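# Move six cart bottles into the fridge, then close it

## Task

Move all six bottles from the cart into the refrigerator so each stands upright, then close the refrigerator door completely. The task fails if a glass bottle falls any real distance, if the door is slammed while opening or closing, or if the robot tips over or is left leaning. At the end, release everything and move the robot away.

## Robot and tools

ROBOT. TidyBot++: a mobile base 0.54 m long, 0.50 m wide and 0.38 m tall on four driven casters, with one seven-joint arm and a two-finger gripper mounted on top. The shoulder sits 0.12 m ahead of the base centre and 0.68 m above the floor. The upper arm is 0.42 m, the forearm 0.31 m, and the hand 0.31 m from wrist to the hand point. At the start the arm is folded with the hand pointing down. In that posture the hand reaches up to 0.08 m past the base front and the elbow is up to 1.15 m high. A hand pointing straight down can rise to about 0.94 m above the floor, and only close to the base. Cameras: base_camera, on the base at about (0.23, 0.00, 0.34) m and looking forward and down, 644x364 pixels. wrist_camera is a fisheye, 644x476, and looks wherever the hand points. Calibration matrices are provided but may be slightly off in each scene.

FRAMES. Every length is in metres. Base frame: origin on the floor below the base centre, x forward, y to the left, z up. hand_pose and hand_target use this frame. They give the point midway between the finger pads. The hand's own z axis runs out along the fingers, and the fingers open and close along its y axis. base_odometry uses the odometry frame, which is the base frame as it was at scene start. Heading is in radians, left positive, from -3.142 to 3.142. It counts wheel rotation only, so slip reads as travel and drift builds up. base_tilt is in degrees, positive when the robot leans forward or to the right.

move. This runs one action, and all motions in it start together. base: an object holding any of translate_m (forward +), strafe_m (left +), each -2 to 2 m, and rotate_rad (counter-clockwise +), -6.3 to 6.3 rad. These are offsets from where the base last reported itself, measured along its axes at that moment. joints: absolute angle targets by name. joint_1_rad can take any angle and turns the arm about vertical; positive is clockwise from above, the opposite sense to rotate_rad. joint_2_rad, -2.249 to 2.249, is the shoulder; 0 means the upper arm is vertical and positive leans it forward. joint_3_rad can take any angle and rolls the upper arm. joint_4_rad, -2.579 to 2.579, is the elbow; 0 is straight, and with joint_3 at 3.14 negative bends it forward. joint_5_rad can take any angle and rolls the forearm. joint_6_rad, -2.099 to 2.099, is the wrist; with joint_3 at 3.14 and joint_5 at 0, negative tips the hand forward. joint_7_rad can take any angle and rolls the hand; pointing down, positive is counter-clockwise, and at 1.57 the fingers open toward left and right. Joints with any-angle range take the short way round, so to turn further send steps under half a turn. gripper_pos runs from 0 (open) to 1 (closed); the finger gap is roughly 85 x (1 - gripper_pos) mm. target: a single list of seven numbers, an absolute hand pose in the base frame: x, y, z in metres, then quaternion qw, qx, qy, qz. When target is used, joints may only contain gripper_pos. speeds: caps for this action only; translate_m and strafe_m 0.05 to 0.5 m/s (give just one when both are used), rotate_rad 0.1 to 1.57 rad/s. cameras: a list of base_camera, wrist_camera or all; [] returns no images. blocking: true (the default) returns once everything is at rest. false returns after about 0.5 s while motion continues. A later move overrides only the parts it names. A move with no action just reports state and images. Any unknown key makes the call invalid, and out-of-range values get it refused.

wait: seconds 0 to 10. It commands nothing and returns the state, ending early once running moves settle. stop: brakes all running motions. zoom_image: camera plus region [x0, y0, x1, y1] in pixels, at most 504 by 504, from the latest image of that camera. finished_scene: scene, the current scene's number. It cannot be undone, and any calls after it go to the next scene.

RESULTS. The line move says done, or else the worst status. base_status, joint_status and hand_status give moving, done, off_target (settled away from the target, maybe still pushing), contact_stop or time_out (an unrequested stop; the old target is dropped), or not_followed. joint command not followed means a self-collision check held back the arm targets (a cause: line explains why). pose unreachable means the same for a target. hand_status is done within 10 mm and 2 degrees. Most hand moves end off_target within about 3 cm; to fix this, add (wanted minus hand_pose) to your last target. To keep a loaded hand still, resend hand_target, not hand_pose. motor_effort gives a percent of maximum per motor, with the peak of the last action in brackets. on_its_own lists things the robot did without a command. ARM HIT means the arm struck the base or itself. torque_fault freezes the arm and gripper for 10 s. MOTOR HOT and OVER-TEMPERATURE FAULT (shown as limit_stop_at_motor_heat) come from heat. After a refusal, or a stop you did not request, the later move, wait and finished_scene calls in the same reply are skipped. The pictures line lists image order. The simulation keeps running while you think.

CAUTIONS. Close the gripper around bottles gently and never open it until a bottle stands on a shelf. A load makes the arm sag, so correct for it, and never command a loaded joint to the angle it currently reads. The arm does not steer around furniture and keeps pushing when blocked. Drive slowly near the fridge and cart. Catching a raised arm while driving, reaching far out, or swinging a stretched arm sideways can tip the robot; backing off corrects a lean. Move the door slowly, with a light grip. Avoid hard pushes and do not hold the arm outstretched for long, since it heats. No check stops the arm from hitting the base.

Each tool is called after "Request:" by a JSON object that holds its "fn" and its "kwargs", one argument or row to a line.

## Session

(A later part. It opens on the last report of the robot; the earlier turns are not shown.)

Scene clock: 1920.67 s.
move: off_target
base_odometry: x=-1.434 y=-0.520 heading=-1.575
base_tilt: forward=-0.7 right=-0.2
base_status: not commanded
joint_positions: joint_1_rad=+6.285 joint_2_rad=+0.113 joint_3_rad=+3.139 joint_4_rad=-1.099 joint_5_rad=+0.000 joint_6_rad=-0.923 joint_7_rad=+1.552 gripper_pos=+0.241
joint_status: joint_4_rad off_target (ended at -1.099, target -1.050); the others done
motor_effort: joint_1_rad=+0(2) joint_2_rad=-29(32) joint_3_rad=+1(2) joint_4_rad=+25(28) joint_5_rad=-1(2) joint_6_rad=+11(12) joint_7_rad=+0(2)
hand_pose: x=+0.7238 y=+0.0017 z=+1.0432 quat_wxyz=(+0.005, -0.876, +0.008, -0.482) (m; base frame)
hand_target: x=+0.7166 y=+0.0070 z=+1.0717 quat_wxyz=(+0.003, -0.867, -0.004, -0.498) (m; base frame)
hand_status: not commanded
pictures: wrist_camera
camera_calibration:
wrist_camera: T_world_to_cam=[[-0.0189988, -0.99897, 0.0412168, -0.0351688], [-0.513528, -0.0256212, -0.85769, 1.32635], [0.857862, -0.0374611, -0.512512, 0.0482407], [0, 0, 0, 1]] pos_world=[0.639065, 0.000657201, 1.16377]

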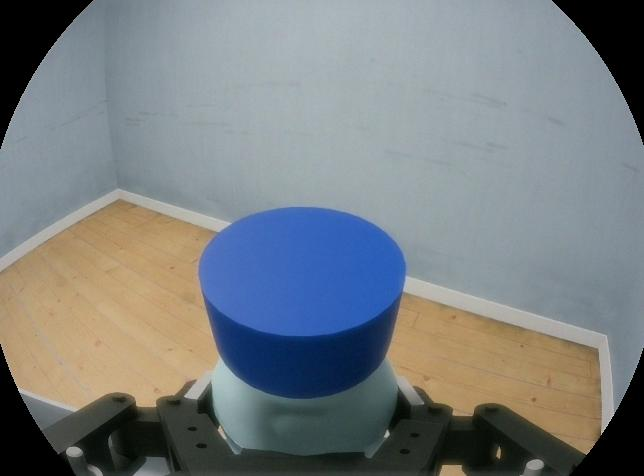

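Request:
{"fn": "move", "kwargs": {
  "base": {"translate_m": -0.522, "strafe_m": 0.432},
  "speeds": {"translate_m": 0.35},
  "joints": {"joint_1_rad": -0.012, "joint_2_rad": -0.46, "joint_3_rad": 3.14, "joint_4_rad": -1.416, "joint_5_rad": 0, "joint_6_rad": -1.21, "joint_7_rad": 1.57},
  "cameras": ["wrist_camera"]
}}

Scene clock: 1930.63 s.
move: done
base_odometry: x=-0.999 y=+0.000 heading=-1.575
base_tilt: forward=-0.7 right=-0.2
base_status: done
joint_positions: joint_1_rad=+6.284 joint_2_rad=-0.433 joint_3_rad=+3.140 joint_4_rad=-1.413 joint_5_rad=+0.000 joint_6_rad=-1.188 joint_7_rad=+1.552 gripper_pos=+0.241
joint_status: all done
motor_effort: joint_1_rad=+0(3) joint_2_rad=-7(35) joint_3_rad=+2(4) joint_4_rad=+23(27) joint_5_rad=-1(3) joint_6_rad=+11(13) joint_7_rad=+1(2)
hand_pose: x=+0.4610 y=+0.0020 z=+1.0634 quat_wxyz=(+0.004, -0.884, +0.008, -0.467) (m; base frame)
hand_target: x=+0.4467 y=+0.0060 z=+1.0656 quat_wxyz=(+0.003, -0.883, -0.006, -0.469) (m; base frame)
hand_status: not commanded
pictures: wrist_camera
camera_calibration:
wrist_camera: T_world_to_cam=[[-0.0171954, -0.998937, 0.0427768, -0.0431753], [-0.541261, -0.0266722, -0.840432, 1.20311], [0.840679, -0.0376049, -0.540227, 0.321467], [0, 0, 0, 1]] pos_world=[0.380203, 0.00104893, 1.18664]

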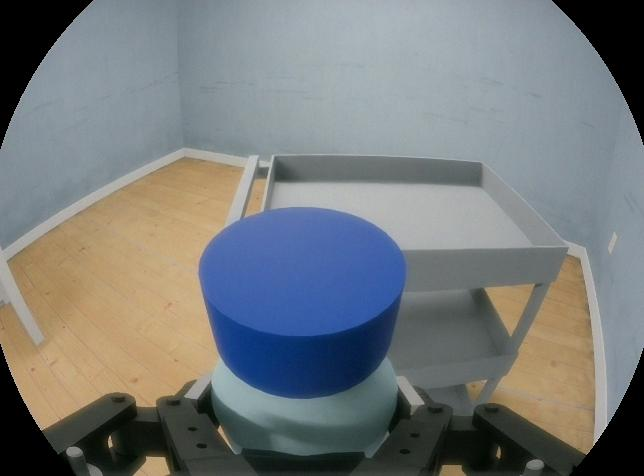

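Request:
{"fn": "move", "kwargs": {
  "base": {"translate_m": 0.705, "strafe_m": 1.139, "rotate_rad": 0.99},
  "speeds": {"translate_m": 0.4, "rotate_rad": 0.8}
}}

Scene clock: 1939.83 s.
move: done
base_odometry: x=+0.136 y=-0.710 heading=-0.584
base_tilt: forward=-0.7 right=-0.2
base_status: done
joint_positions: joint_1_rad=+6.283 joint_2_rad=-0.433 joint_3_rad=+3.144 joint_4_rad=-1.416 joint_5_rad=+0.000 joint_6_rad=-1.189 joint_7_rad=+1.552 gripper_pos=+0.241
joint_status: not commanded
motor_effort: joint_1_rad=+1(1) joint_2_rad=-6(10) joint_3_rad=+1(4) joint_4_rad=+22(24) joint_5_rad=-1(4) joint_6_rad=+11(12) joint_7_rad=+1(1)
hand_pose: x=+0.4608 y=+0.0004 z=+1.0620 quat_wxyz=(+0.004, -0.885, +0.009, -0.466) (m; base frame)
hand_target: x=+0.4467 y=+0.0060 z=+1.0656 quat_wxyz=(+0.003, -0.883, -0.006, -0.469) (m; base frame)
hand_status: not commanded
pictures: base_camera, wrist_camera
camera_calibration:
wrist_camera: T_world_to_cam=[[-0.0197904, -0.998949, 0.0413384, -0.0419738], [-0.544073, -0.0239281, -0.838697, 1.20122], [0.838805, -0.0390892, -0.543027, 0.324615], [0, 0, 0, 1]] pos_world=[0.38043, -0.000498001, 1.18547]

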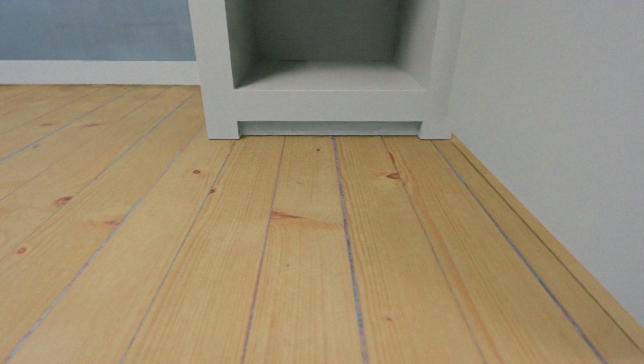

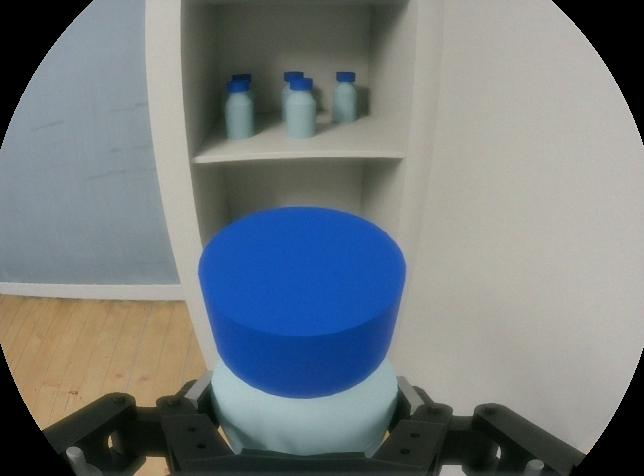

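Request:
{"fn": "move", "kwargs": {
  "base": {"translate_m": 0.37},
  "speeds": {"translate_m": 0.25},
  "joints": {"joint_1_rad": 0.31, "joint_2_rad": 0.175, "joint_3_rad": 3.14, "joint_4_rad": -0.845, "joint_5_rad": 0, "joint_6_rad": -1.06, "joint_7_rad": 1.57}
}}

Scene clock: 1962.03 s.
move: off_target
base_odometry: x=+0.445 y=-0.914 heading=-0.584
base_tilt: forward=-0.7 right=-0.2
base_status: done
joint_positions: joint_1_rad=+6.578 joint_2_rad=+0.213 joint_3_rad=+3.144 joint_4_rad=-0.896 joint_5_rad=+0.000 joint_6_rad=-1.109 joint_7_rad=+1.552 gripper_pos=+0.241
joint_status: joint_4_rad off_target (ended at -0.896, target -0.845); the others done
motor_effort: joint_1_rad=+0(2) joint_2_rad=-32(36) joint_3_rad=+1(3) joint_4_rad=+25(26) joint_5_rad=-1(2) joint_6_rad=+11(13) joint_7_rad=+0(1)
hand_pose: x=+0.7111 y=-0.1796 z=+1.0451 quat_wxyz=(-0.062, -0.884, +0.141, -0.441) (m; base frame)
hand_target: x=+0.7034 y=-0.1849 z=+1.1089 quat_wxyz=(-0.077, -0.852, +0.133, -0.500) (m; base frame)
hand_status: not commanded
pictures: base_camera, wrist_camera
camera_calibration:
wrist_camera: T_world_to_cam=[[-0.307882, -0.950423, 0.0436325, -0.00501181], [-0.564576, 0.145592, -0.812439, 1.33649], [0.765809, -0.274769, -0.581411, 0.14816], [0, 0, 0, 1]] pos_world=[0.639545, -0.158636, 1.17218]

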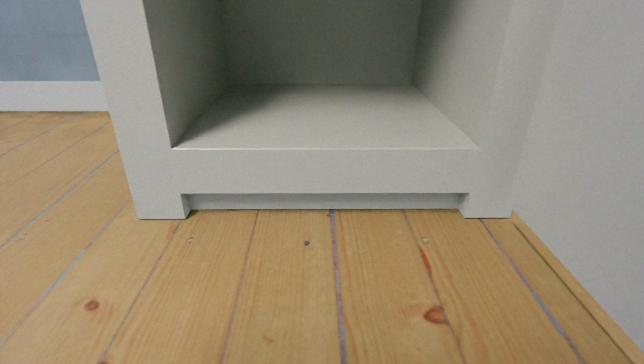

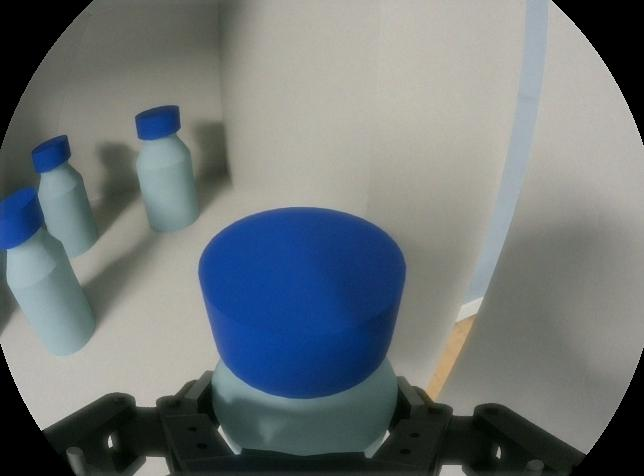

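Request:
{"fn": "zoom_image", "kwargs": {
  "camera": "base_camera",
  "region": [440, 180, 644, 364]
}}

Scaled by 2.471.

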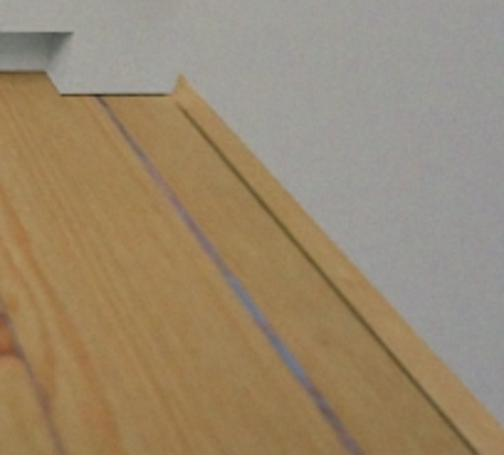

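Request:
{"fn": "move", "kwargs": {
  "base": {"strafe_m": 0.048},
  "speeds": {"strafe_m": 0.1}
}}

Scene clock: 2043.43 s.
move: done
base_odometry: x=+0.472 y=-0.874 heading=-0.584
base_tilt: forward=-0.7 right=-0.2
base_status: done
joint_positions: joint_1_rad=+6.587 joint_2_rad=+0.213 joint_3_rad=+3.142 joint_4_rad=-0.895 joint_5_rad=+0.000 joint_6_rad=-1.109 joint_7_rad=+1.552 gripper_pos=+0.241
joint_status: not commanded
motor_effort: joint_1_rad=+0(4) joint_2_rad=-32(36) joint_3_rad=+1(4) joint_4_rad=+25(25) joint_5_rad=-1(2) joint_6_rad=+11(12) joint_7_rad=+0(1)
hand_pose: x=+0.7098 y=-0.1841 z=+1.0457 quat_wxyz=(-0.064, -0.883, +0.144, -0.441) (m; base frame)
hand_target: x=+0.7034 y=-0.1849 z=+1.1089 quat_wxyz=(-0.077, -0.852, +0.133, -0.500) (m; base frame)
hand_status: not commanded
pictures: base_camera, wrist_camera
camera_calibration:
wrist_camera: T_world_to_cam=[[-0.314925, -0.94813, 0.0432683, -0.00390659], [-0.562328, 0.149666, -0.813257, 1.33697], [0.764598, -0.280446, -0.580293, 0.146926], [0, 0, 0, 1]] pos_world=[0.638243, -0.162597, 1.17273]

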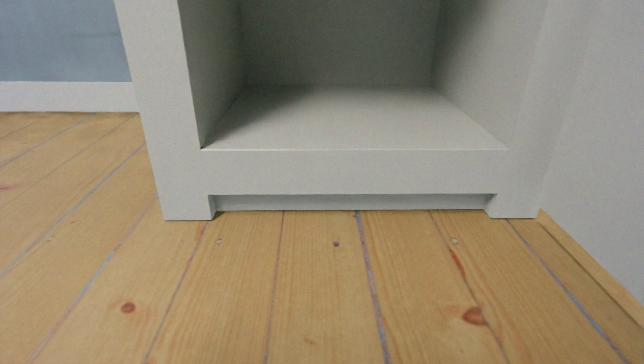

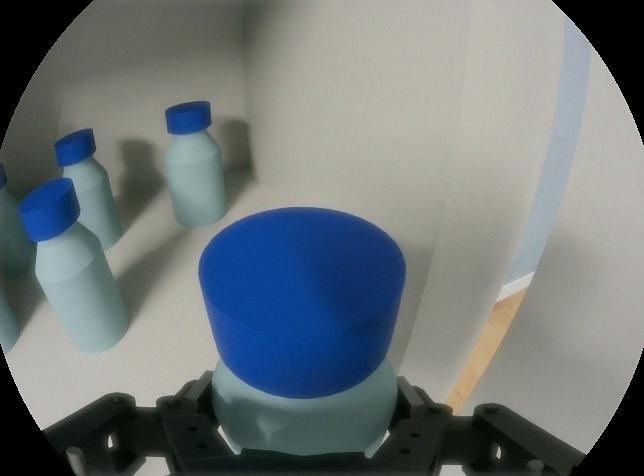

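Request:
{"fn": "move", "kwargs": {
  "base": {"translate_m": 0.168},
  "speeds": {"translate_m": 0.12}
}}

Scene clock: 2073.23 s.
move: done
base_odometry: x=+0.612 y=-0.966 heading=-0.583
base_tilt: forward=-0.7 right=-0.2
base_status: done
joint_positions: joint_1_rad=+6.587 joint_2_rad=+0.216 joint_3_rad=+3.142 joint_4_rad=-0.894 joint_5_rad=+0.000 joint_6_rad=-1.107 joint_7_rad=+1.552 gripper_pos=+0.241
joint_status: not commanded
motor_effort: joint_1_rad=+0(2) joint_2_rad=-32(37) joint_3_rad=+1(2) joint_4_rad=+24(25) joint_5_rad=-1(2) joint_6_rad=+11(12) joint_7_rad=+0(1)
hand_pose: x=+0.7112 y=-0.1848 z=+1.0454 quat_wxyz=(-0.064, -0.883, +0.144, -0.442) (m; base frame)
hand_target: x=+0.7034 y=-0.1849 z=+1.1089 quat_wxyz=(-0.077, -0.852, +0.133, -0.500) (m; base frame)
hand_status: not commanded
pictures: base_camera, wrist_camera
camera_calibration:
wrist_camera: T_world_to_cam=[[-0.315387, -0.947977, 0.0432529, -0.00376771], [-0.561428, 0.149649, -0.813882, 1.33762], [0.765069, -0.280971, -0.579418, 0.144137], [0, 0, 0, 1]] pos_world=[0.639512, -0.163247, 1.17234]

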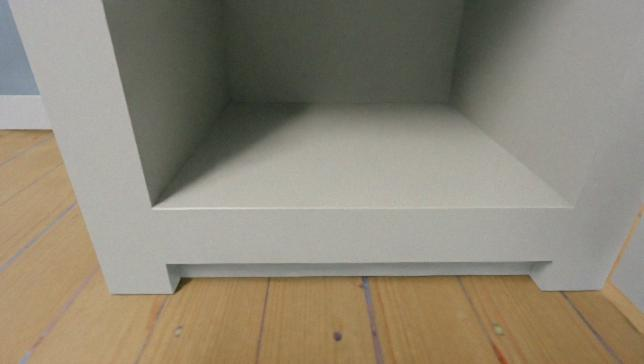

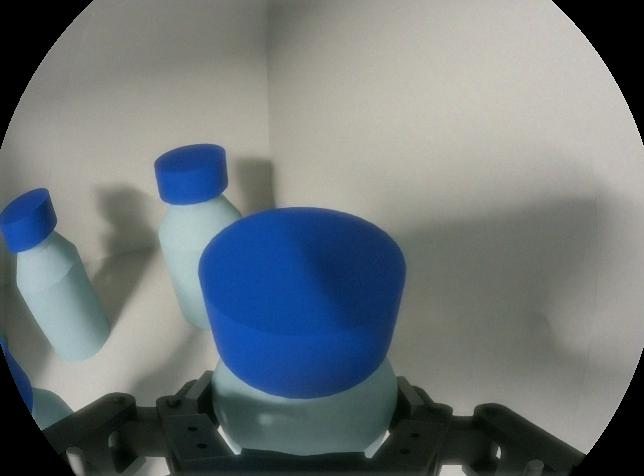

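Request:
{"fn": "move", "kwargs": {
  "joints": {"joint_1_rad": 0.31, "joint_2_rad": 0.167, "joint_3_rad": 3.14, "joint_4_rad": -0.91, "joint_5_rad": 0, "joint_6_rad": -1.01, "joint_7_rad": 1.57},
  "cameras": []
}}

Request:
{"fn": "move", "kwargs": {
  "joints": {"joint_1_rad": 0.31, "joint_2_rad": 0.161, "joint_3_rad": 3.14, "joint_4_rad": -0.97, "joint_5_rad": 0, "joint_6_rad": -0.965, "joint_7_rad": 1.57},
  "cameras": ["wrist_camera"]
}}

Scene clock: 2085.70 s.
move: off_target
base_odometry: x=+0.612 y=-0.966 heading=-0.583
base_tilt: forward=-0.7 right=-0.2
base_status: not commanded
joint_positions: joint_1_rad=+6.587 joint_2_rad=+0.216 joint_3_rad=+3.142 joint_4_rad=-0.917 joint_5_rad=+0.000 joint_6_rad=-1.061 joint_7_rad=+1.552 gripper_pos=+0.241
joint_status: joint_2_rad off_target (ended at +0.216, target +0.167); the others done
motor_effort: joint_1_rad=+0(1) joint_2_rad=-32(34) joint_3_rad=+1(2) joint_4_rad=+24(25) joint_5_rad=-1(2) joint_6_rad=+11(12) joint_7_rad=+0(2)
hand_pose: x=+0.7181 y=-0.1870 z=+1.0441 quat_wxyz=(-0.065, -0.878, +0.143, -0.451) (m; base frame)
hand_target: x=+0.7077 y=-0.1863 z=+1.0921 quat_wxyz=(-0.077, -0.854, +0.133, -0.497) (m; base frame)
hand_status: not commanded
pictures: none
No camera images: "cameras" was empty.

Scene clock: 2086.73 s.
move: off_target
base_odometry: x=+0.612 y=-0.966 heading=-0.583
base_tilt: forward=-0.7 right=-0.2
base_status: not commanded
joint_positions: joint_1_rad=+6.587 joint_2_rad=+0.216 joint_3_rad=+3.142 joint_4_rad=-0.974 joint_5_rad=+0.000 joint_6_rad=-1.015 joint_7_rad=+1.552 gripper_pos=+0.241
joint_status: joint_2_rad off_target (ended at +0.216, target +0.161); the others done
motor_effort: joint_1_rad=+0(2) joint_2_rad=-33(34) joint_3_rad=+1(2) joint_4_rad=+25(27) joint_5_rad=-1(2) joint_6_rad=+11(12) joint_7_rad=+0(1)
hand_pose: x=+0.7229 y=-0.1885 z=+1.0251 quat_wxyz=(-0.064, -0.881, +0.144, -0.447) (m; base frame)
hand_target: x=+0.7113 y=-0.1874 z=+1.0749 quat_wxyz=(-0.076, -0.856, +0.133, -0.493) (m; base frame)
hand_status: not commanded
pictures: wrist_camera
camera_calibration:
wrist_camera: T_world_to_cam=[[-0.315833, -0.947837, 0.0430721, -0.00215744], [-0.552918, 0.14697, -0.820172, 1.32798], [0.771058, -0.282853, -0.570494, 0.108574], [0, 0, 0, 1]] pos_world=[0.649866, -0.166508, 1.1512]

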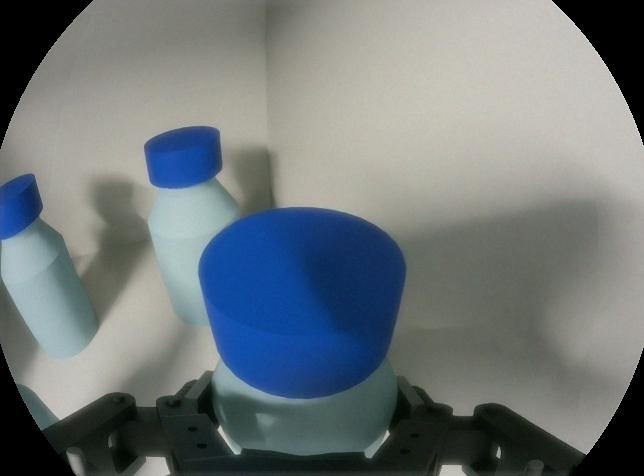

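Request:
{"fn": "move", "kwargs": {
  "joints": {"joint_1_rad": 0.31, "joint_2_rad": 0.157, "joint_3_rad": 3.14, "joint_4_rad": -1.005, "joint_5_rad": 0, "joint_6_rad": -0.935, "joint_7_rad": 1.57},
  "cameras": []
}}

Request:
{"fn": "move", "kwargs": {
  "joints": {"joint_1_rad": 0.31, "joint_2_rad": 0.155, "joint_3_rad": 3.14, "joint_4_rad": -1.021, "joint_5_rad": 0, "joint_6_rad": -0.918, "joint_7_rad": 1.57},
  "cameras": []
}}

Request:
{"fn": "move", "kwargs": {
  "joints": {"joint_1_rad": 0.31, "joint_2_rad": 0.153, "joint_3_rad": 3.14, "joint_4_rad": -1.034, "joint_5_rad": 0, "joint_6_rad": -0.905, "joint_7_rad": 1.57},
  "cameras": ["wrist_camera"]
}}

Scene clock: 2093.00 s.
move: off_target
base_odometry: x=+0.612 y=-0.966 heading=-0.583
base_tilt: forward=-0.7 right=-0.2
base_status: not commanded
joint_positions: joint_1_rad=+6.587 joint_2_rad=+0.215 joint_3_rad=+3.142 joint_4_rad=-1.008 joint_5_rad=+0.000 joint_6_rad=-0.984 joint_7_rad=+1.552 gripper_pos=+0.241
joint_status: joint_2_rad off_target (ended at +0.216, target +0.157); the others done
motor_effort: joint_1_rad=+0(1) joint_2_rad=-33(35) joint_3_rad=+1(2) joint_4_rad=+24(26) joint_5_rad=-1(2) joint_6_rad=+11(12) joint_7_rad=+1(1)
hand_pose: x=+0.7260 y=-0.1895 z=+1.0148 quat_wxyz=(-0.064, -0.881, +0.144, -0.446) (m; base frame)
hand_target: x=+0.7134 y=-0.1881 z=+1.0660 quat_wxyz=(-0.076, -0.856, +0.134, -0.493) (m; base frame)
hand_status: not commanded
pictures: none
No camera images: "cameras" was empty.

Scene clock: 2093.57 s.
move: off_target
base_odometry: x=+0.612 y=-0.966 heading=-0.583
base_tilt: forward=-0.7 right=-0.2
base_status: not commanded
joint_positions: joint_1_rad=+6.587 joint_2_rad=+0.215 joint_3_rad=+3.142 joint_4_rad=-1.022 joint_5_rad=+0.000 joint_6_rad=-0.967 joint_7_rad=+1.552 gripper_pos=+0.241
joint_status: joint_2_rad off_target (ended at +0.215, target +0.155); the others done
motor_effort: joint_1_rad=+0(1) joint_2_rad=-32(34) joint_3_rad=+1(2) joint_4_rad=+24(26) joint_5_rad=-1(2) joint_6_rad=+11(12) joint_7_rad=+0(1)
hand_pose: x=+0.7278 y=-0.1901 z=+1.0112 quat_wxyz=(-0.064, -0.881, +0.144, -0.447) (m; base frame)
hand_target: x=+0.7147 y=-0.1885 z=+1.0629 quat_wxyz=(-0.077, -0.856, +0.133, -0.494) (m; base frame)
hand_status: not commanded
pictures: none
No camera images: "cameras" was empty.

Scene clock: 2094.10 s.
move: off_target
base_odometry: x=+0.612 y=-0.966 heading=-0.583
base_tilt: forward=-0.7 right=-0.2
base_status: not commanded
joint_positions: joint_1_rad=+6.587 joint_2_rad=+0.214 joint_3_rad=+3.142 joint_4_rad=-1.032 joint_5_rad=+0.000 joint_6_rad=-0.952 joint_7_rad=+1.552 gripper_pos=+0.241
joint_status: joint_2_rad off_target (ended at +0.214, target +0.153); the others done
motor_effort: joint_1_rad=+0(1) joint_2_rad=-33(34) joint_3_rad=+1(2) joint_4_rad=+25(25) joint_5_rad=-1(1) joint_6_rad=+11(11) joint_7_rad=+0(1)
hand_pose: x=+0.7293 y=-0.1905 z=+1.0105 quat_wxyz=(-0.065, -0.879, +0.143, -0.450) (m; base frame)
hand_target: x=+0.7154 y=-0.1887 z=+1.0604 quat_wxyz=(-0.077, -0.855, +0.133, -0.495) (m; base frame)
hand_status: not commanded
pictures: wrist_camera
camera_calibration:
wrist_camera: T_world_to_cam=[[-0.316123, -0.947746, 0.042951, -0.00106783], [-0.547358, 0.14522, -0.824202, 1.31957], [0.774897, -0.284059, -0.564664, 0.0857901], [0, 0, 0, 1]] pos_world=[0.655462, -0.168271, 1.13608]

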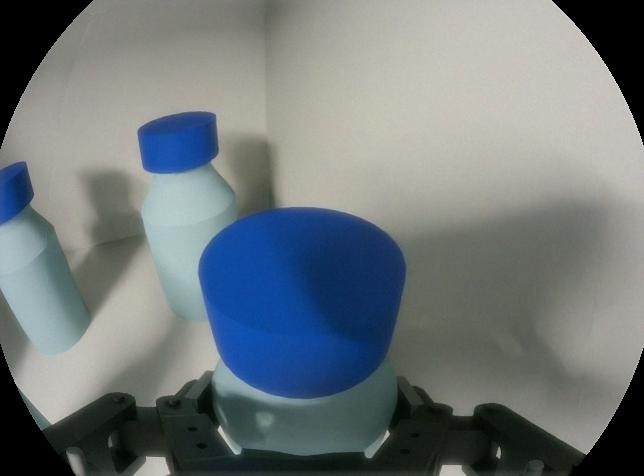

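Request:
{"fn": "move", "kwargs": {
  "joints": {"joint_1_rad": 0.31, "joint_2_rad": 0.151, "joint_3_rad": 3.14, "joint_4_rad": -1.048, "joint_5_rad": 0, "joint_6_rad": -0.893, "joint_7_rad": 1.57},
  "cameras": []
}}

Request:
{"fn": "move", "kwargs": {
  "joints": {"joint_1_rad": 0.31, "joint_2_rad": 0.149, "joint_3_rad": 3.14, "joint_4_rad": -1.062, "joint_5_rad": 0, "joint_6_rad": -0.883, "joint_7_rad": 1.57},
  "cameras": ["wrist_camera"]
}}

Scene clock: 2102.37 s.
move: off_target
base_odometry: x=+0.612 y=-0.966 heading=-0.583
base_tilt: forward=-0.7 right=-0.2
base_status: not commanded
joint_positions: joint_1_rad=+6.587 joint_2_rad=+0.211 joint_3_rad=+3.142 joint_4_rad=-1.042 joint_5_rad=+0.000 joint_6_rad=-0.939 joint_7_rad=+1.552 gripper_pos=+0.241
joint_status: joint_2_rad off_target (ended at +0.211, target +0.151); the others done
motor_effort: joint_1_rad=+1(1) joint_2_rad=-32(33) joint_3_rad=+1(2) joint_4_rad=+23(25) joint_5_rad=-1(2) joint_6_rad=+10(11) joint_7_rad=+1(1)
hand_pose: x=+0.7298 y=-0.1907 z=+1.0103 quat_wxyz=(-0.065, -0.878, +0.143, -0.453) (m; base frame)
hand_target: x=+0.7160 y=-0.1889 z=+1.0570 quat_wxyz=(-0.077, -0.855, +0.133, -0.495) (m; base frame)
hand_status: not commanded
pictures: none
No camera images: "cameras" was empty.

Scene clock: 2102.90 s.
move: off_target
base_odometry: x=+0.612 y=-0.966 heading=-0.583
base_tilt: forward=-0.7 right=-0.2
base_status: not commanded
joint_positions: joint_1_rad=+6.587 joint_2_rad=+0.206 joint_3_rad=+3.142 joint_4_rad=-1.053 joint_5_rad=+0.000 joint_6_rad=-0.927 joint_7_rad=+1.552 gripper_pos=+0.241
joint_status: joint_2_rad off_target (ended at +0.206, target +0.149); the others done
motor_effort: joint_1_rad=+0(1) joint_2_rad=-30(32) joint_3_rad=+1(2) joint_4_rad=+24(25) joint_5_rad=-1(2) joint_6_rad=+10(11) joint_7_rad=+0(1)
hand_pose: x=+0.7295 y=-0.1906 z=+1.0103 quat_wxyz=(-0.066, -0.876, +0.143, -0.455) (m; base frame)
hand_target: x=+0.7161 y=-0.1889 z=+1.0531 quat_wxyz=(-0.077, -0.856, +0.133, -0.494) (m; base frame)
hand_status: not commanded
pictures: wrist_camera
camera_calibration:
wrist_camera: T_world_to_cam=[[-0.316614, -0.947591, 0.0427359, -0.000453547], [-0.537851, 0.142234, -0.830955, 1.31883], [0.781327, -0.286077, -0.554696, 0.0703708], [0, 0, 0, 1]] pos_world=[0.654209, -0.167881, 1.13495]

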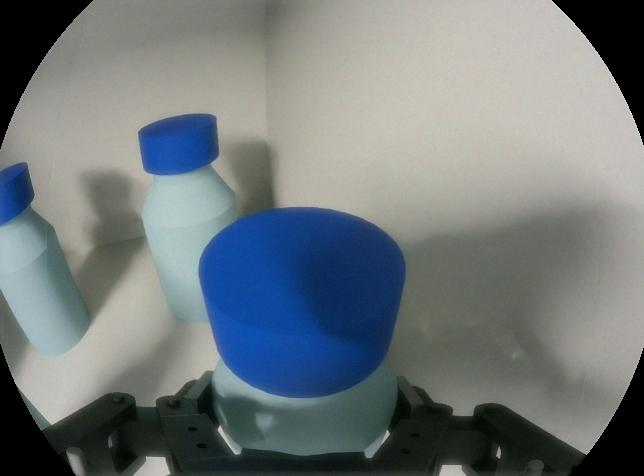

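Request:
{"fn": "move", "kwargs": {
  "joints": {"gripper_pos": 0.0},
  "cameras": ["wrist_camera"]
}}

Scene clock: 2106.27 s.
move: done
base_odometry: x=+0.612 y=-0.966 heading=-0.583
base_tilt: forward=-0.7 right=-0.2
base_status: not commanded
joint_positions: joint_1_rad=+6.587 joint_2_rad=+0.186 joint_3_rad=+3.142 joint_4_rad=-1.053 joint_5_rad=+0.000 joint_6_rad=-0.909 joint_7_rad=+1.552 gripper_pos=+0.000
joint_status: all done
motor_effort: joint_1_rad=+0(1) joint_2_rad=-26(32) joint_3_rad=+1(1) joint_4_rad=+21(25) joint_5_rad=-1(1) joint_6_rad=+7(11) joint_7_rad=+0(1)
hand_pose: x=+0.7259 y=-0.1895 z=+1.0279 quat_wxyz=(-0.068, -0.868, +0.142, -0.472) (m; base frame)
hand_target: x=+0.7161 y=-0.1889 z=+1.0531 quat_wxyz=(-0.077, -0.856, +0.133, -0.494) (m; base frame)
hand_status: not commanded
pictures: wrist_camera
camera_calibration:
wrist_camera: T_world_to_cam=[[-0.31817, -0.947103, 0.0420093, 0.000691864], [-0.506905, 0.132509, -0.851756, 1.32845], [0.801134, -0.292298, -0.522251, 0.0343599], [0, 0, 0, 1]] pos_world=[0.646093, -0.165334, 1.14943]

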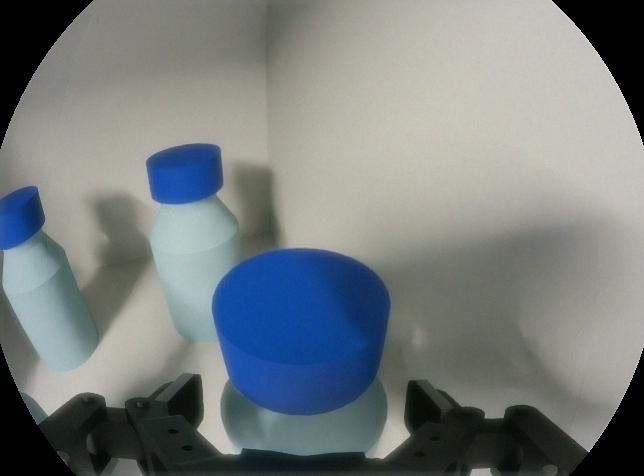

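Request:
{"fn": "move", "kwargs": {
  "base": {"translate_m": -0.0956, "strafe_m": 0.0293},
  "speeds": {"translate_m": 0.12},
  "cameras": ["wrist_camera"]
}}

Scene clock: 2115.00 s.
move: done
base_odometry: x=+0.549 y=-0.889 heading=-0.583
base_tilt: forward=-0.7 right=-0.2
base_status: done
joint_positions: joint_1_rad=+6.587 joint_2_rad=+0.173 joint_3_rad=+3.142 joint_4_rad=-1.053 joint_5_rad=+0.000 joint_6_rad=-0.908 joint_7_rad=+1.552 gripper_pos=+0.000
joint_status: not commanded
motor_effort: joint_1_rad=+0(3) joint_2_rad=-27(31) joint_3_rad=+1(3) joint_4_rad=+20(22) joint_5_rad=-1(1) joint_6_rad=+8(8) joint_7_rad=+0(1)
hand_pose: x=+0.7216 y=-0.1883 z=+1.0362 quat_wxyz=(-0.069, -0.864, +0.141, -0.478) (m; base frame)
hand_target: x=+0.7161 y=-0.1889 z=+1.0531 quat_wxyz=(-0.077, -0.856, +0.133, -0.494) (m; base frame)
hand_status: not commanded
pictures: wrist_camera
camera_calibration:
wrist_camera: T_world_to_cam=[[-0.318893, -0.946871, 0.0417411, 0.00096864], [-0.496079, 0.129222, -0.858608, 1.33182], [0.807597, -0.294511, -0.510931, 0.025679], [0, 0, 0, 1]] pos_world=[0.640259, -0.163621, 1.15659]

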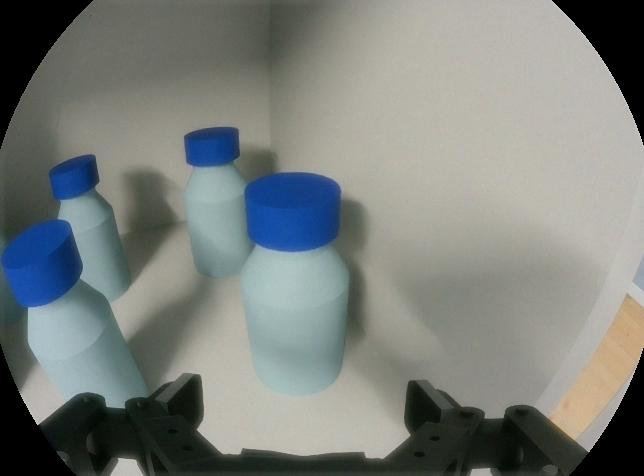

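Request:
{"fn": "move", "kwargs": {
  "base": {"translate_m": -0.28},
  "speeds": {"translate_m": 0.25}
}}

Scene clock: 2119.07 s.
move: done
base_odometry: x=+0.315 y=-0.735 heading=-0.583
base_tilt: forward=-0.7 right=-0.2
base_status: done
joint_positions: joint_1_rad=+6.587 joint_2_rad=+0.169 joint_3_rad=+3.142 joint_4_rad=-1.053 joint_5_rad=+0.000 joint_6_rad=-0.908 joint_7_rad=+1.552 gripper_pos=+0.000
joint_status: not commanded
motor_effort: joint_1_rad=+0(2) joint_2_rad=-26(31) joint_3_rad=+1(3) joint_4_rad=+20(22) joint_5_rad=-1(1) joint_6_rad=+8(9) joint_7_rad=+0(1)
hand_pose: x=+0.7203 y=-0.1878 z=+1.0388 quat_wxyz=(-0.069, -0.863, +0.141, -0.479) (m; base frame)
hand_target: x=+0.7161 y=-0.1889 z=+1.0531 quat_wxyz=(-0.077, -0.856, +0.133, -0.494) (m; base frame)
hand_status: not commanded
pictures: base_camera, wrist_camera
camera_calibration:
wrist_camera: T_world_to_cam=[[-0.319062, -0.946818, 0.0416538, 0.00105295], [-0.492603, 0.128131, -0.86077, 1.33287], [0.809655, -0.295158, -0.507287, 0.0228335], [0, 0, 0, 1]] pos_world=[0.638426, -0.163045, 1.15884]

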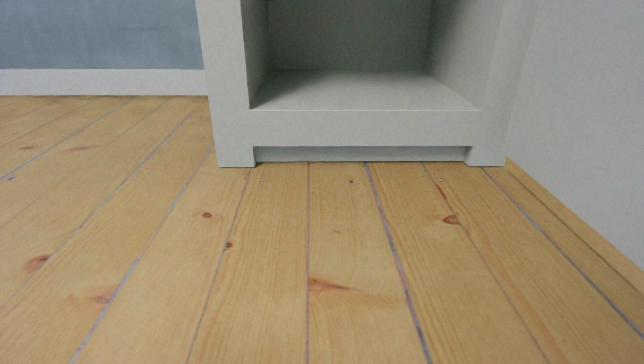

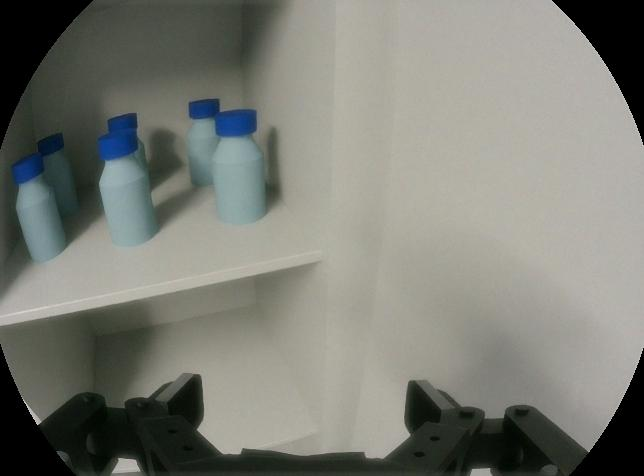

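Request:
{"fn": "move", "kwargs": {
  "base": {"translate_m": -0.6},
  "speeds": {"translate_m": 0.35},
  "joints": {"joint_1_rad": -0.012, "joint_2_rad": -0.46, "joint_3_rad": 3.14, "joint_4_rad": -1.416, "joint_5_rad": 0, "joint_6_rad": -1.0, "joint_7_rad": 1.57}
}}

Scene clock: 2161.77 s.
move: done
base_odometry: x=-0.186 y=-0.404 heading=-0.584
base_tilt: forward=-0.7 right=-0.2
base_status: done
joint_positions: joint_1_rad=+6.289 joint_2_rad=-0.451 joint_3_rad=+3.142 joint_4_rad=-1.390 joint_5_rad=+0.000 joint_6_rad=-0.956 joint_7_rad=+1.552 gripper_pos=+0.000
joint_status: all done
motor_effort: joint_1_rad=+0(3) joint_2_rad=-2(33) joint_3_rad=+1(3) joint_4_rad=+19(23) joint_5_rad=-1(3) joint_6_rad=+9(10) joint_7_rad=+0(2)
hand_pose: x=+0.4841 y=-0.0013 z=+1.1471 quat_wxyz=(+0.004, -0.812, +0.010, -0.584) (m; base frame)
hand_target: x=+0.4774 y=+0.0065 z=+1.1232 quat_wxyz=(+0.004, -0.829, -0.005, -0.559) (m; base frame)
hand_status: not commanded
pictures: base_camera, wrist_camera
camera_calibration:
wrist_camera: T_world_to_cam=[[-0.0359059, -0.998728, 0.0353899, -0.0321244], [-0.293664, -0.0233048, -0.955624, 1.29817], [0.955234, -0.0447054, -0.292454, 0.00743762], [0, 0, 0, 1]] pos_world=[0.372967, -0.00149752, 1.24387]

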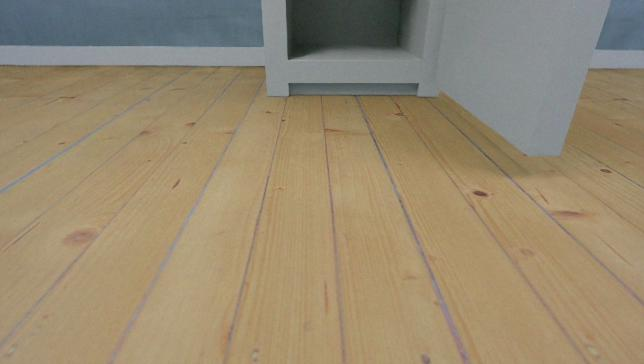

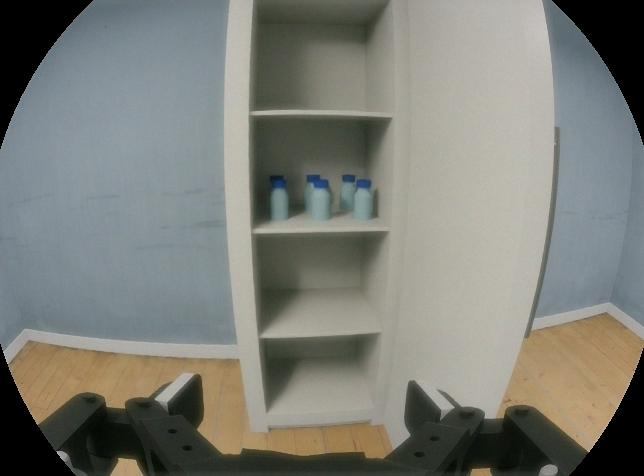

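Request:
{"fn": "move", "kwargs": {
  "base": {"translate_m": 0.3, "strafe_m": -0.9},
  "speeds": {"strafe_m": 0.35},
  "joints": {"gripper_pos": 1.0}
}}

Scene clock: 2345.93 s.
move: done
base_odometry: x=-0.432 y=-1.320 heading=-0.584
base_tilt: forward=-0.7 right=-0.2
base_status: done
joint_positions: joint_1_rad=+6.288 joint_2_rad=-0.451 joint_3_rad=+3.142 joint_4_rad=-1.391 joint_5_rad=+0.000 joint_6_rad=-0.956 joint_7_rad=+1.552 gripper_pos=+0.999
joint_status: all done
motor_effort: joint_1_rad=+0(1) joint_2_rad=-3(4) joint_3_rad=+2(5) joint_4_rad=+20(20) joint_5_rad=-1(2) joint_6_rad=+9(9) joint_7_rad=+0(1)
hand_pose: x=+0.4841 y=-0.0004 z=+1.1468 quat_wxyz=(+0.004, -0.812, +0.010, -0.584) (m; base frame)
hand_target: x=+0.4774 y=+0.0065 z=+1.1232 quat_wxyz=(+0.004, -0.829, -0.005, -0.559) (m; base frame)
hand_status: not commanded
pictures: base_camera, wrist_camera
camera_calibration:
wrist_camera: T_world_to_cam=[[-0.0338145, -0.998789, 0.0357282, -0.0326086], [-0.294211, -0.0242167, -0.955434, 1.29794], [0.955142, -0.0428192, -0.293036, 0.0080732], [0, 0, 0, 1]] pos_world=[0.373054, -0.000791597, 1.24363]

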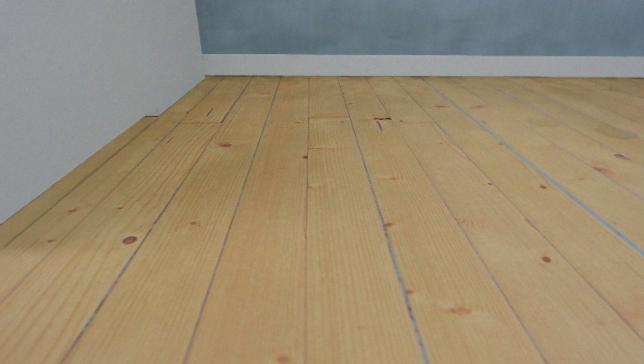

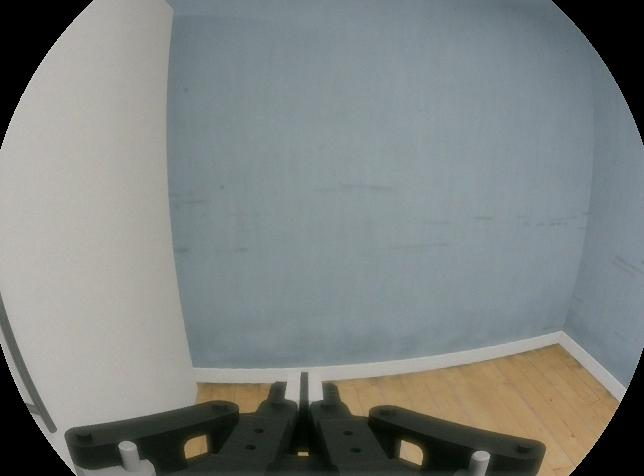

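Request:
{"fn": "move", "kwargs": {
  "base": {"translate_m": 0.34, "strafe_m": -0.19, "rotate_rad": 0.862},
  "speeds": {"translate_m": 0.25, "rotate_rad": 0.6}
}}

Scene clock: 2399.40 s.
move: done
base_odometry: x=-0.253 y=-1.666 heading=+0.279
base_tilt: forward=-0.7 right=-0.2
base_status: done
joint_positions: joint_1_rad=+6.285 joint_2_rad=-0.453 joint_3_rad=+3.141 joint_4_rad=-1.391 joint_5_rad=+0.000 joint_6_rad=-0.957 joint_7_rad=+1.552 gripper_pos=+0.999
joint_status: not commanded
motor_effort: joint_1_rad=+0(1) joint_2_rad=-3(4) joint_3_rad=+2(3) joint_4_rad=+18(20) joint_5_rad=-1(2) joint_6_rad=+9(9) joint_7_rad=+0(1)
hand_pose: x=+0.4833 y=+0.0006 z=+1.1471 quat_wxyz=(+0.005, -0.812, +0.008, -0.584) (m; base frame)
hand_target: x=+0.4774 y=+0.0065 z=+1.1232 quat_wxyz=(+0.004, -0.829, -0.005, -0.559) (m; base frame)
hand_status: not commanded
pictures: base_camera, wrist_camera
camera_calibration:
wrist_camera: T_world_to_cam=[[-0.0313098, -0.99887, 0.0357645, -0.0329392], [-0.293232, -0.0250279, -0.955714, 1.29785], [0.955529, -0.0404105, -0.292116, 0.00771694], [0, 0, 0, 1]] pos_world=[0.372165, -0.000107732, 1.2438]

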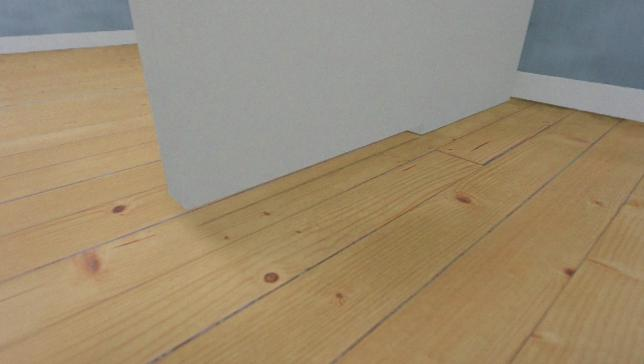

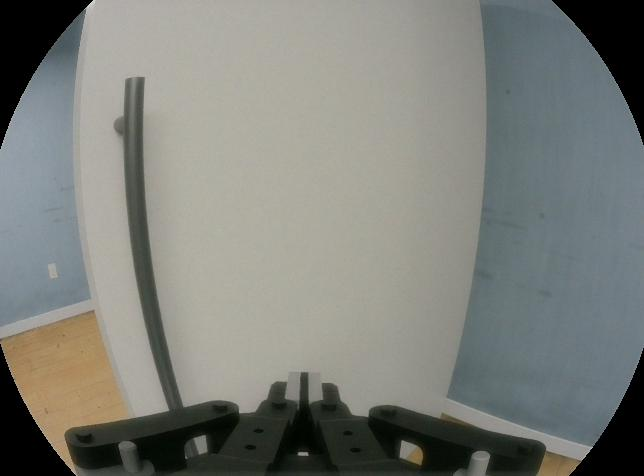

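Request:
{"fn": "move", "kwargs": {
  "joints": {"joint_1_rad": -0.012, "joint_2_rad": -0.045, "joint_3_rad": 3.14, "joint_4_rad": -1.334, "joint_5_rad": 0, "joint_6_rad": -0.729, "joint_7_rad": 1.57}
}}

Scene clock: 2480.63 s.
move: done
base_odometry: x=-0.253 y=-1.666 heading=+0.279
base_tilt: forward=-0.7 right=-0.2
base_status: not commanded
joint_positions: joint_1_rad=+6.285 joint_2_rad=-0.044 joint_3_rad=+3.141 joint_4_rad=-1.361 joint_5_rad=+0.000 joint_6_rad=-0.763 joint_7_rad=+1.552 gripper_pos=+0.999
joint_status: all done
motor_effort: joint_1_rad=+0(1) joint_2_rad=-19(23) joint_3_rad=+1(3) joint_4_rad=+21(24) joint_5_rad=-1(2) joint_6_rad=+8(9) joint_7_rad=+0(1)
hand_pose: x=+0.6765 y=+0.0001 z=+1.0297 quat_wxyz=(+0.004, -0.862, +0.009, -0.507) (m; base frame)
hand_target: x=+0.6826 y=+0.0090 z=+1.0549 quat_wxyz=(+0.004, -0.846, -0.005, -0.533) (m; base frame)
hand_status: not commanded
pictures: base_camera, wrist_camera
camera_calibration:
wrist_camera: T_world_to_cam=[[-0.0242349, -0.998887, 0.0404621, -0.0327506], [-0.463885, -0.0246165, -0.885553, 1.28547], [0.885564, -0.0402311, -0.462772, 0.0118964], [0, 0, 0, 1]] pos_world=[0.584983, -0.00059173, 1.14519]

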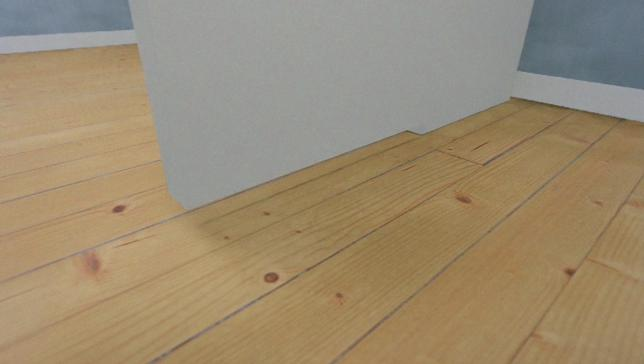

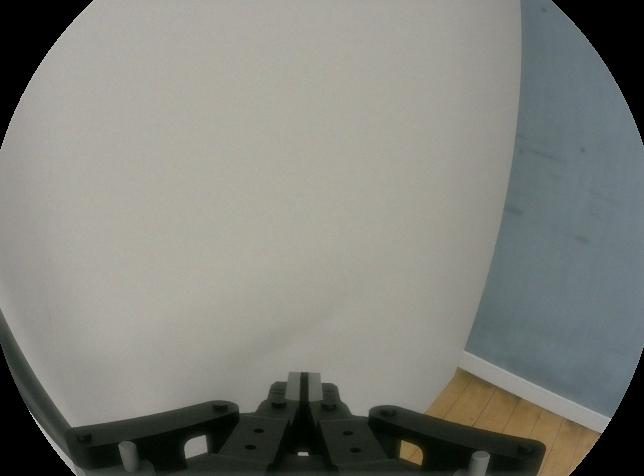

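Request:
{"fn": "move", "kwargs": {
  "base": {"translate_m": 0.155, "strafe_m": -0.005},
  "speeds": {"translate_m": 0.12}
}}

Scene clock: 2489.97 s.
move: done
base_odometry: x=-0.102 y=-1.628 heading=+0.279
base_tilt: forward=-0.7 right=-0.2
base_status: done
joint_positions: joint_1_rad=+6.285 joint_2_rad=-0.042 joint_3_rad=+3.141 joint_4_rad=-1.360 joint_5_rad=+0.000 joint_6_rad=-0.759 joint_7_rad=+1.552 gripper_pos=+0.999
joint_status: not commanded
motor_effort: joint_1_rad=+0(2) joint_2_rad=-20(23) joint_3_rad=+1(3) joint_4_rad=+20(22) joint_5_rad=-1(1) joint_6_rad=+8(9) joint_7_rad=+0(1)
hand_pose: x=+0.6779 y=+0.0004 z=+1.0299 quat_wxyz=(+0.004, -0.862, +0.009, -0.507) (m; base frame)
hand_target: x=+0.6826 y=+0.0090 z=+1.0549 quat_wxyz=(+0.004, -0.846, -0.005, -0.533) (m; base frame)
hand_status: not commanded
pictures: base_camera, wrist_camera
camera_calibration:
wrist_camera: T_world_to_cam=[[-0.0238199, -0.998899, 0.0404157, -0.0326859], [-0.462029, -0.0248511, -0.886516, 1.28607], [0.886545, -0.03979, -0.460929, 0.00826205], [0, 0, 0, 1]] pos_world=[0.5861, -0.000360894, 1.14525]

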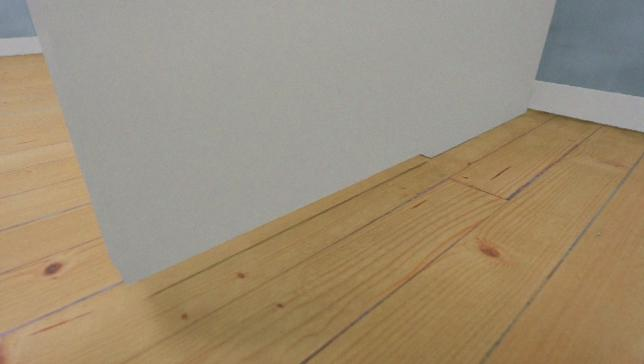

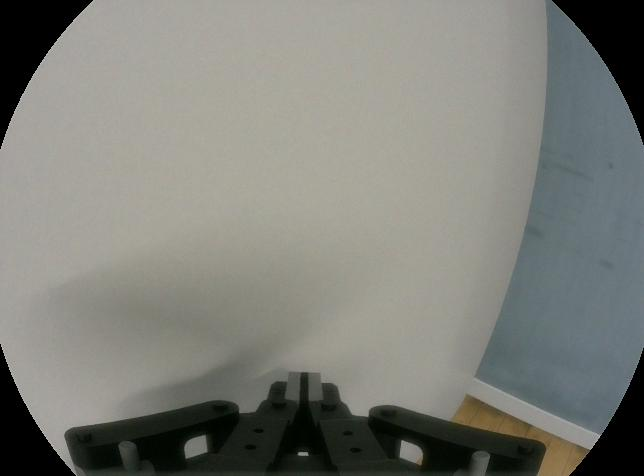

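Request:
{"fn": "move", "kwargs": {
  "base": {"translate_m": 0.094, "strafe_m": 0.099},
  "speeds": {"translate_m": 0.1}
}}

Scene clock: 2508.03 s.
move: done
base_odometry: x=-0.039 y=-1.507 heading=+0.279
base_tilt: forward=-0.7 right=-0.2
base_status: done
joint_positions: joint_1_rad=+6.271 joint_2_rad=-0.047 joint_3_rad=+3.137 joint_4_rad=-1.353 joint_5_rad=+0.013 joint_6_rad=-0.729 joint_7_rad=+1.552 gripper_pos=+0.999
joint_status: not commanded
motor_effort: joint_1_rad=+0(15) joint_2_rad=-19(21) joint_3_rad=+2(14) joint_4_rad=+21(28) joint_5_rad=-1(11) joint_6_rad=+8(23) joint_7_rad=+1(1)
hand_pose: x=+0.6806 y=+0.0085 z=+1.0449 quat_wxyz=(+0.003, -0.851, -0.001, -0.525) (m; base frame)
hand_target: x=+0.6826 y=+0.0090 z=+1.0549 quat_wxyz=(+0.004, -0.846, -0.005, -0.533) (m; base frame)
hand_status: not commanded
pictures: base_camera, wrist_camera
camera_calibration:
wrist_camera: T_world_to_cam=[[-0.00986188, -0.998567, 0.0525931, -0.0474008], [-0.423975, -0.0434584, -0.90463, 1.29401], [0.90562, -0.0312195, -0.422939, -0.0397441], [0, 0, 0, 1]] pos_world=[0.584156, 0.007662, 1.15629]

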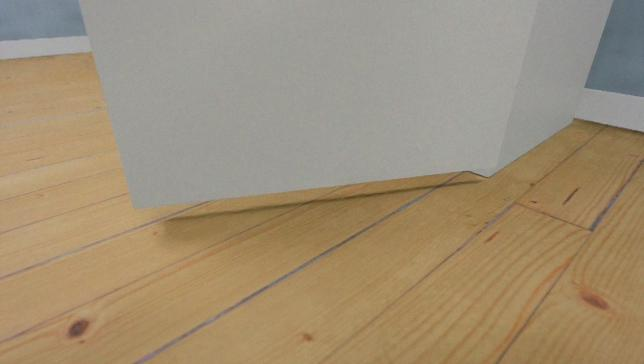

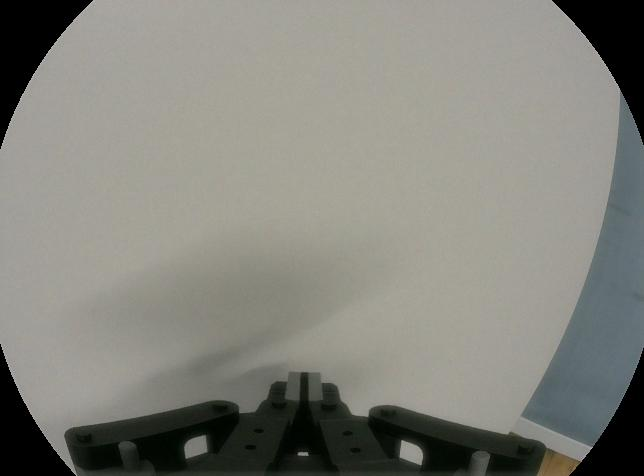

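Request:
{"fn": "wait", "kwargs": {
  "seconds": 0.5,
  "cameras": ["base_camera"]
}}

Scene clock: 2519.60 s.
base_odometry: x=-0.039 y=-1.507 heading=+0.279
base_tilt: forward=-0.7 right=-0.2
base_status: done
joint_positions: joint_1_rad=+6.271 joint_2_rad=-0.047 joint_3_rad=+3.137 joint_4_rad=-1.353 joint_5_rad=+0.013 joint_6_rad=-0.729 joint_7_rad=+1.552 gripper_pos=+0.999
joint_status: not commanded
motor_effort: joint_1_rad=+0(15) joint_2_rad=-19(21) joint_3_rad=+1(14) joint_4_rad=+21(28) joint_5_rad=-1(11) joint_6_rad=+8(23) joint_7_rad=+0(1)
hand_pose: x=+0.6806 y=+0.0085 z=+1.0449 quat_wxyz=(+0.003, -0.851, -0.001, -0.525) (m; base frame)
hand_target: x=+0.6826 y=+0.0090 z=+1.0549 quat_wxyz=(+0.004, -0.846, -0.005, -0.533) (m; base frame)
hand_status: not commanded
wait: 0.50 s; at rest from the start
pictures: base_camera

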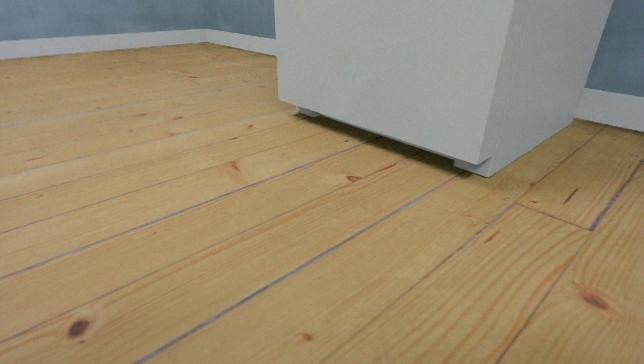

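Request:
{"fn": "zoom_image", "kwargs": {
  "camera": "base_camera",
  "region": [260, 0, 644, 200]
}}

Scaled by 1.312.

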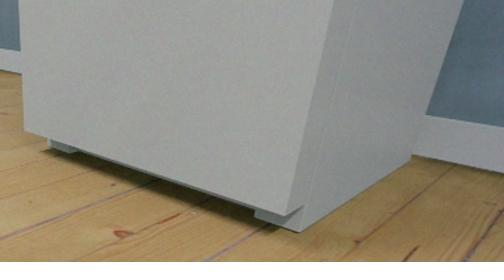

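Request:
{"fn": "move", "kwargs": {
  "cameras": ["wrist_camera"]
}}

Scene clock: 2529.47 s.
base_odometry: x=-0.039 y=-1.507 heading=+0.279
base_tilt: forward=-0.7 right=-0.2
base_status: done
joint_positions: joint_1_rad=+6.271 joint_2_rad=-0.047 joint_3_rad=+3.137 joint_4_rad=-1.353 joint_5_rad=+0.013 joint_6_rad=-0.729 joint_7_rad=+1.552 gripper_pos=+0.999
joint_status: not commanded
motor_effort: joint_1_rad=+0(15) joint_2_rad=-19(21) joint_3_rad=+1(14) joint_4_rad=+21(28) joint_5_rad=-1(11) joint_6_rad=+8(23) joint_7_rad=+0(1)
hand_pose: x=+0.6806 y=+0.0085 z=+1.0449 quat_wxyz=(+0.003, -0.851, -0.001, -0.525) (m; base frame)
hand_target: x=+0.6826 y=+0.0090 z=+1.0549 quat_wxyz=(+0.004, -0.846, -0.005, -0.533) (m; base frame)
hand_status: not commanded
pictures: wrist_camera
camera_calibration:
wrist_camera: T_world_to_cam=[[-0.00986188, -0.998567, 0.0525931, -0.0474008], [-0.423975, -0.0434584, -0.90463, 1.29401], [0.90562, -0.0312195, -0.422939, -0.0397441], [0, 0, 0, 1]] pos_world=[0.584156, 0.007662, 1.15629]

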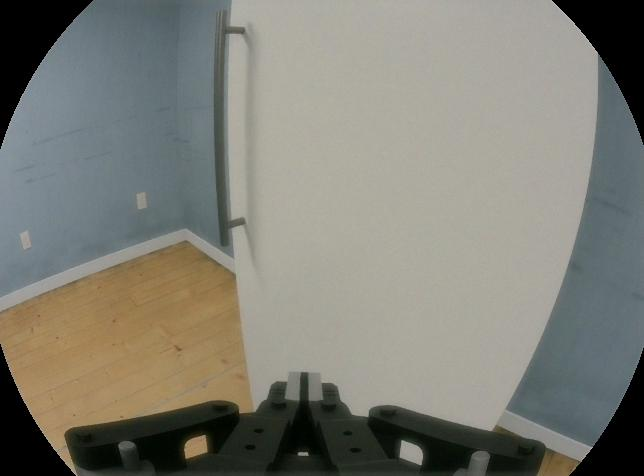

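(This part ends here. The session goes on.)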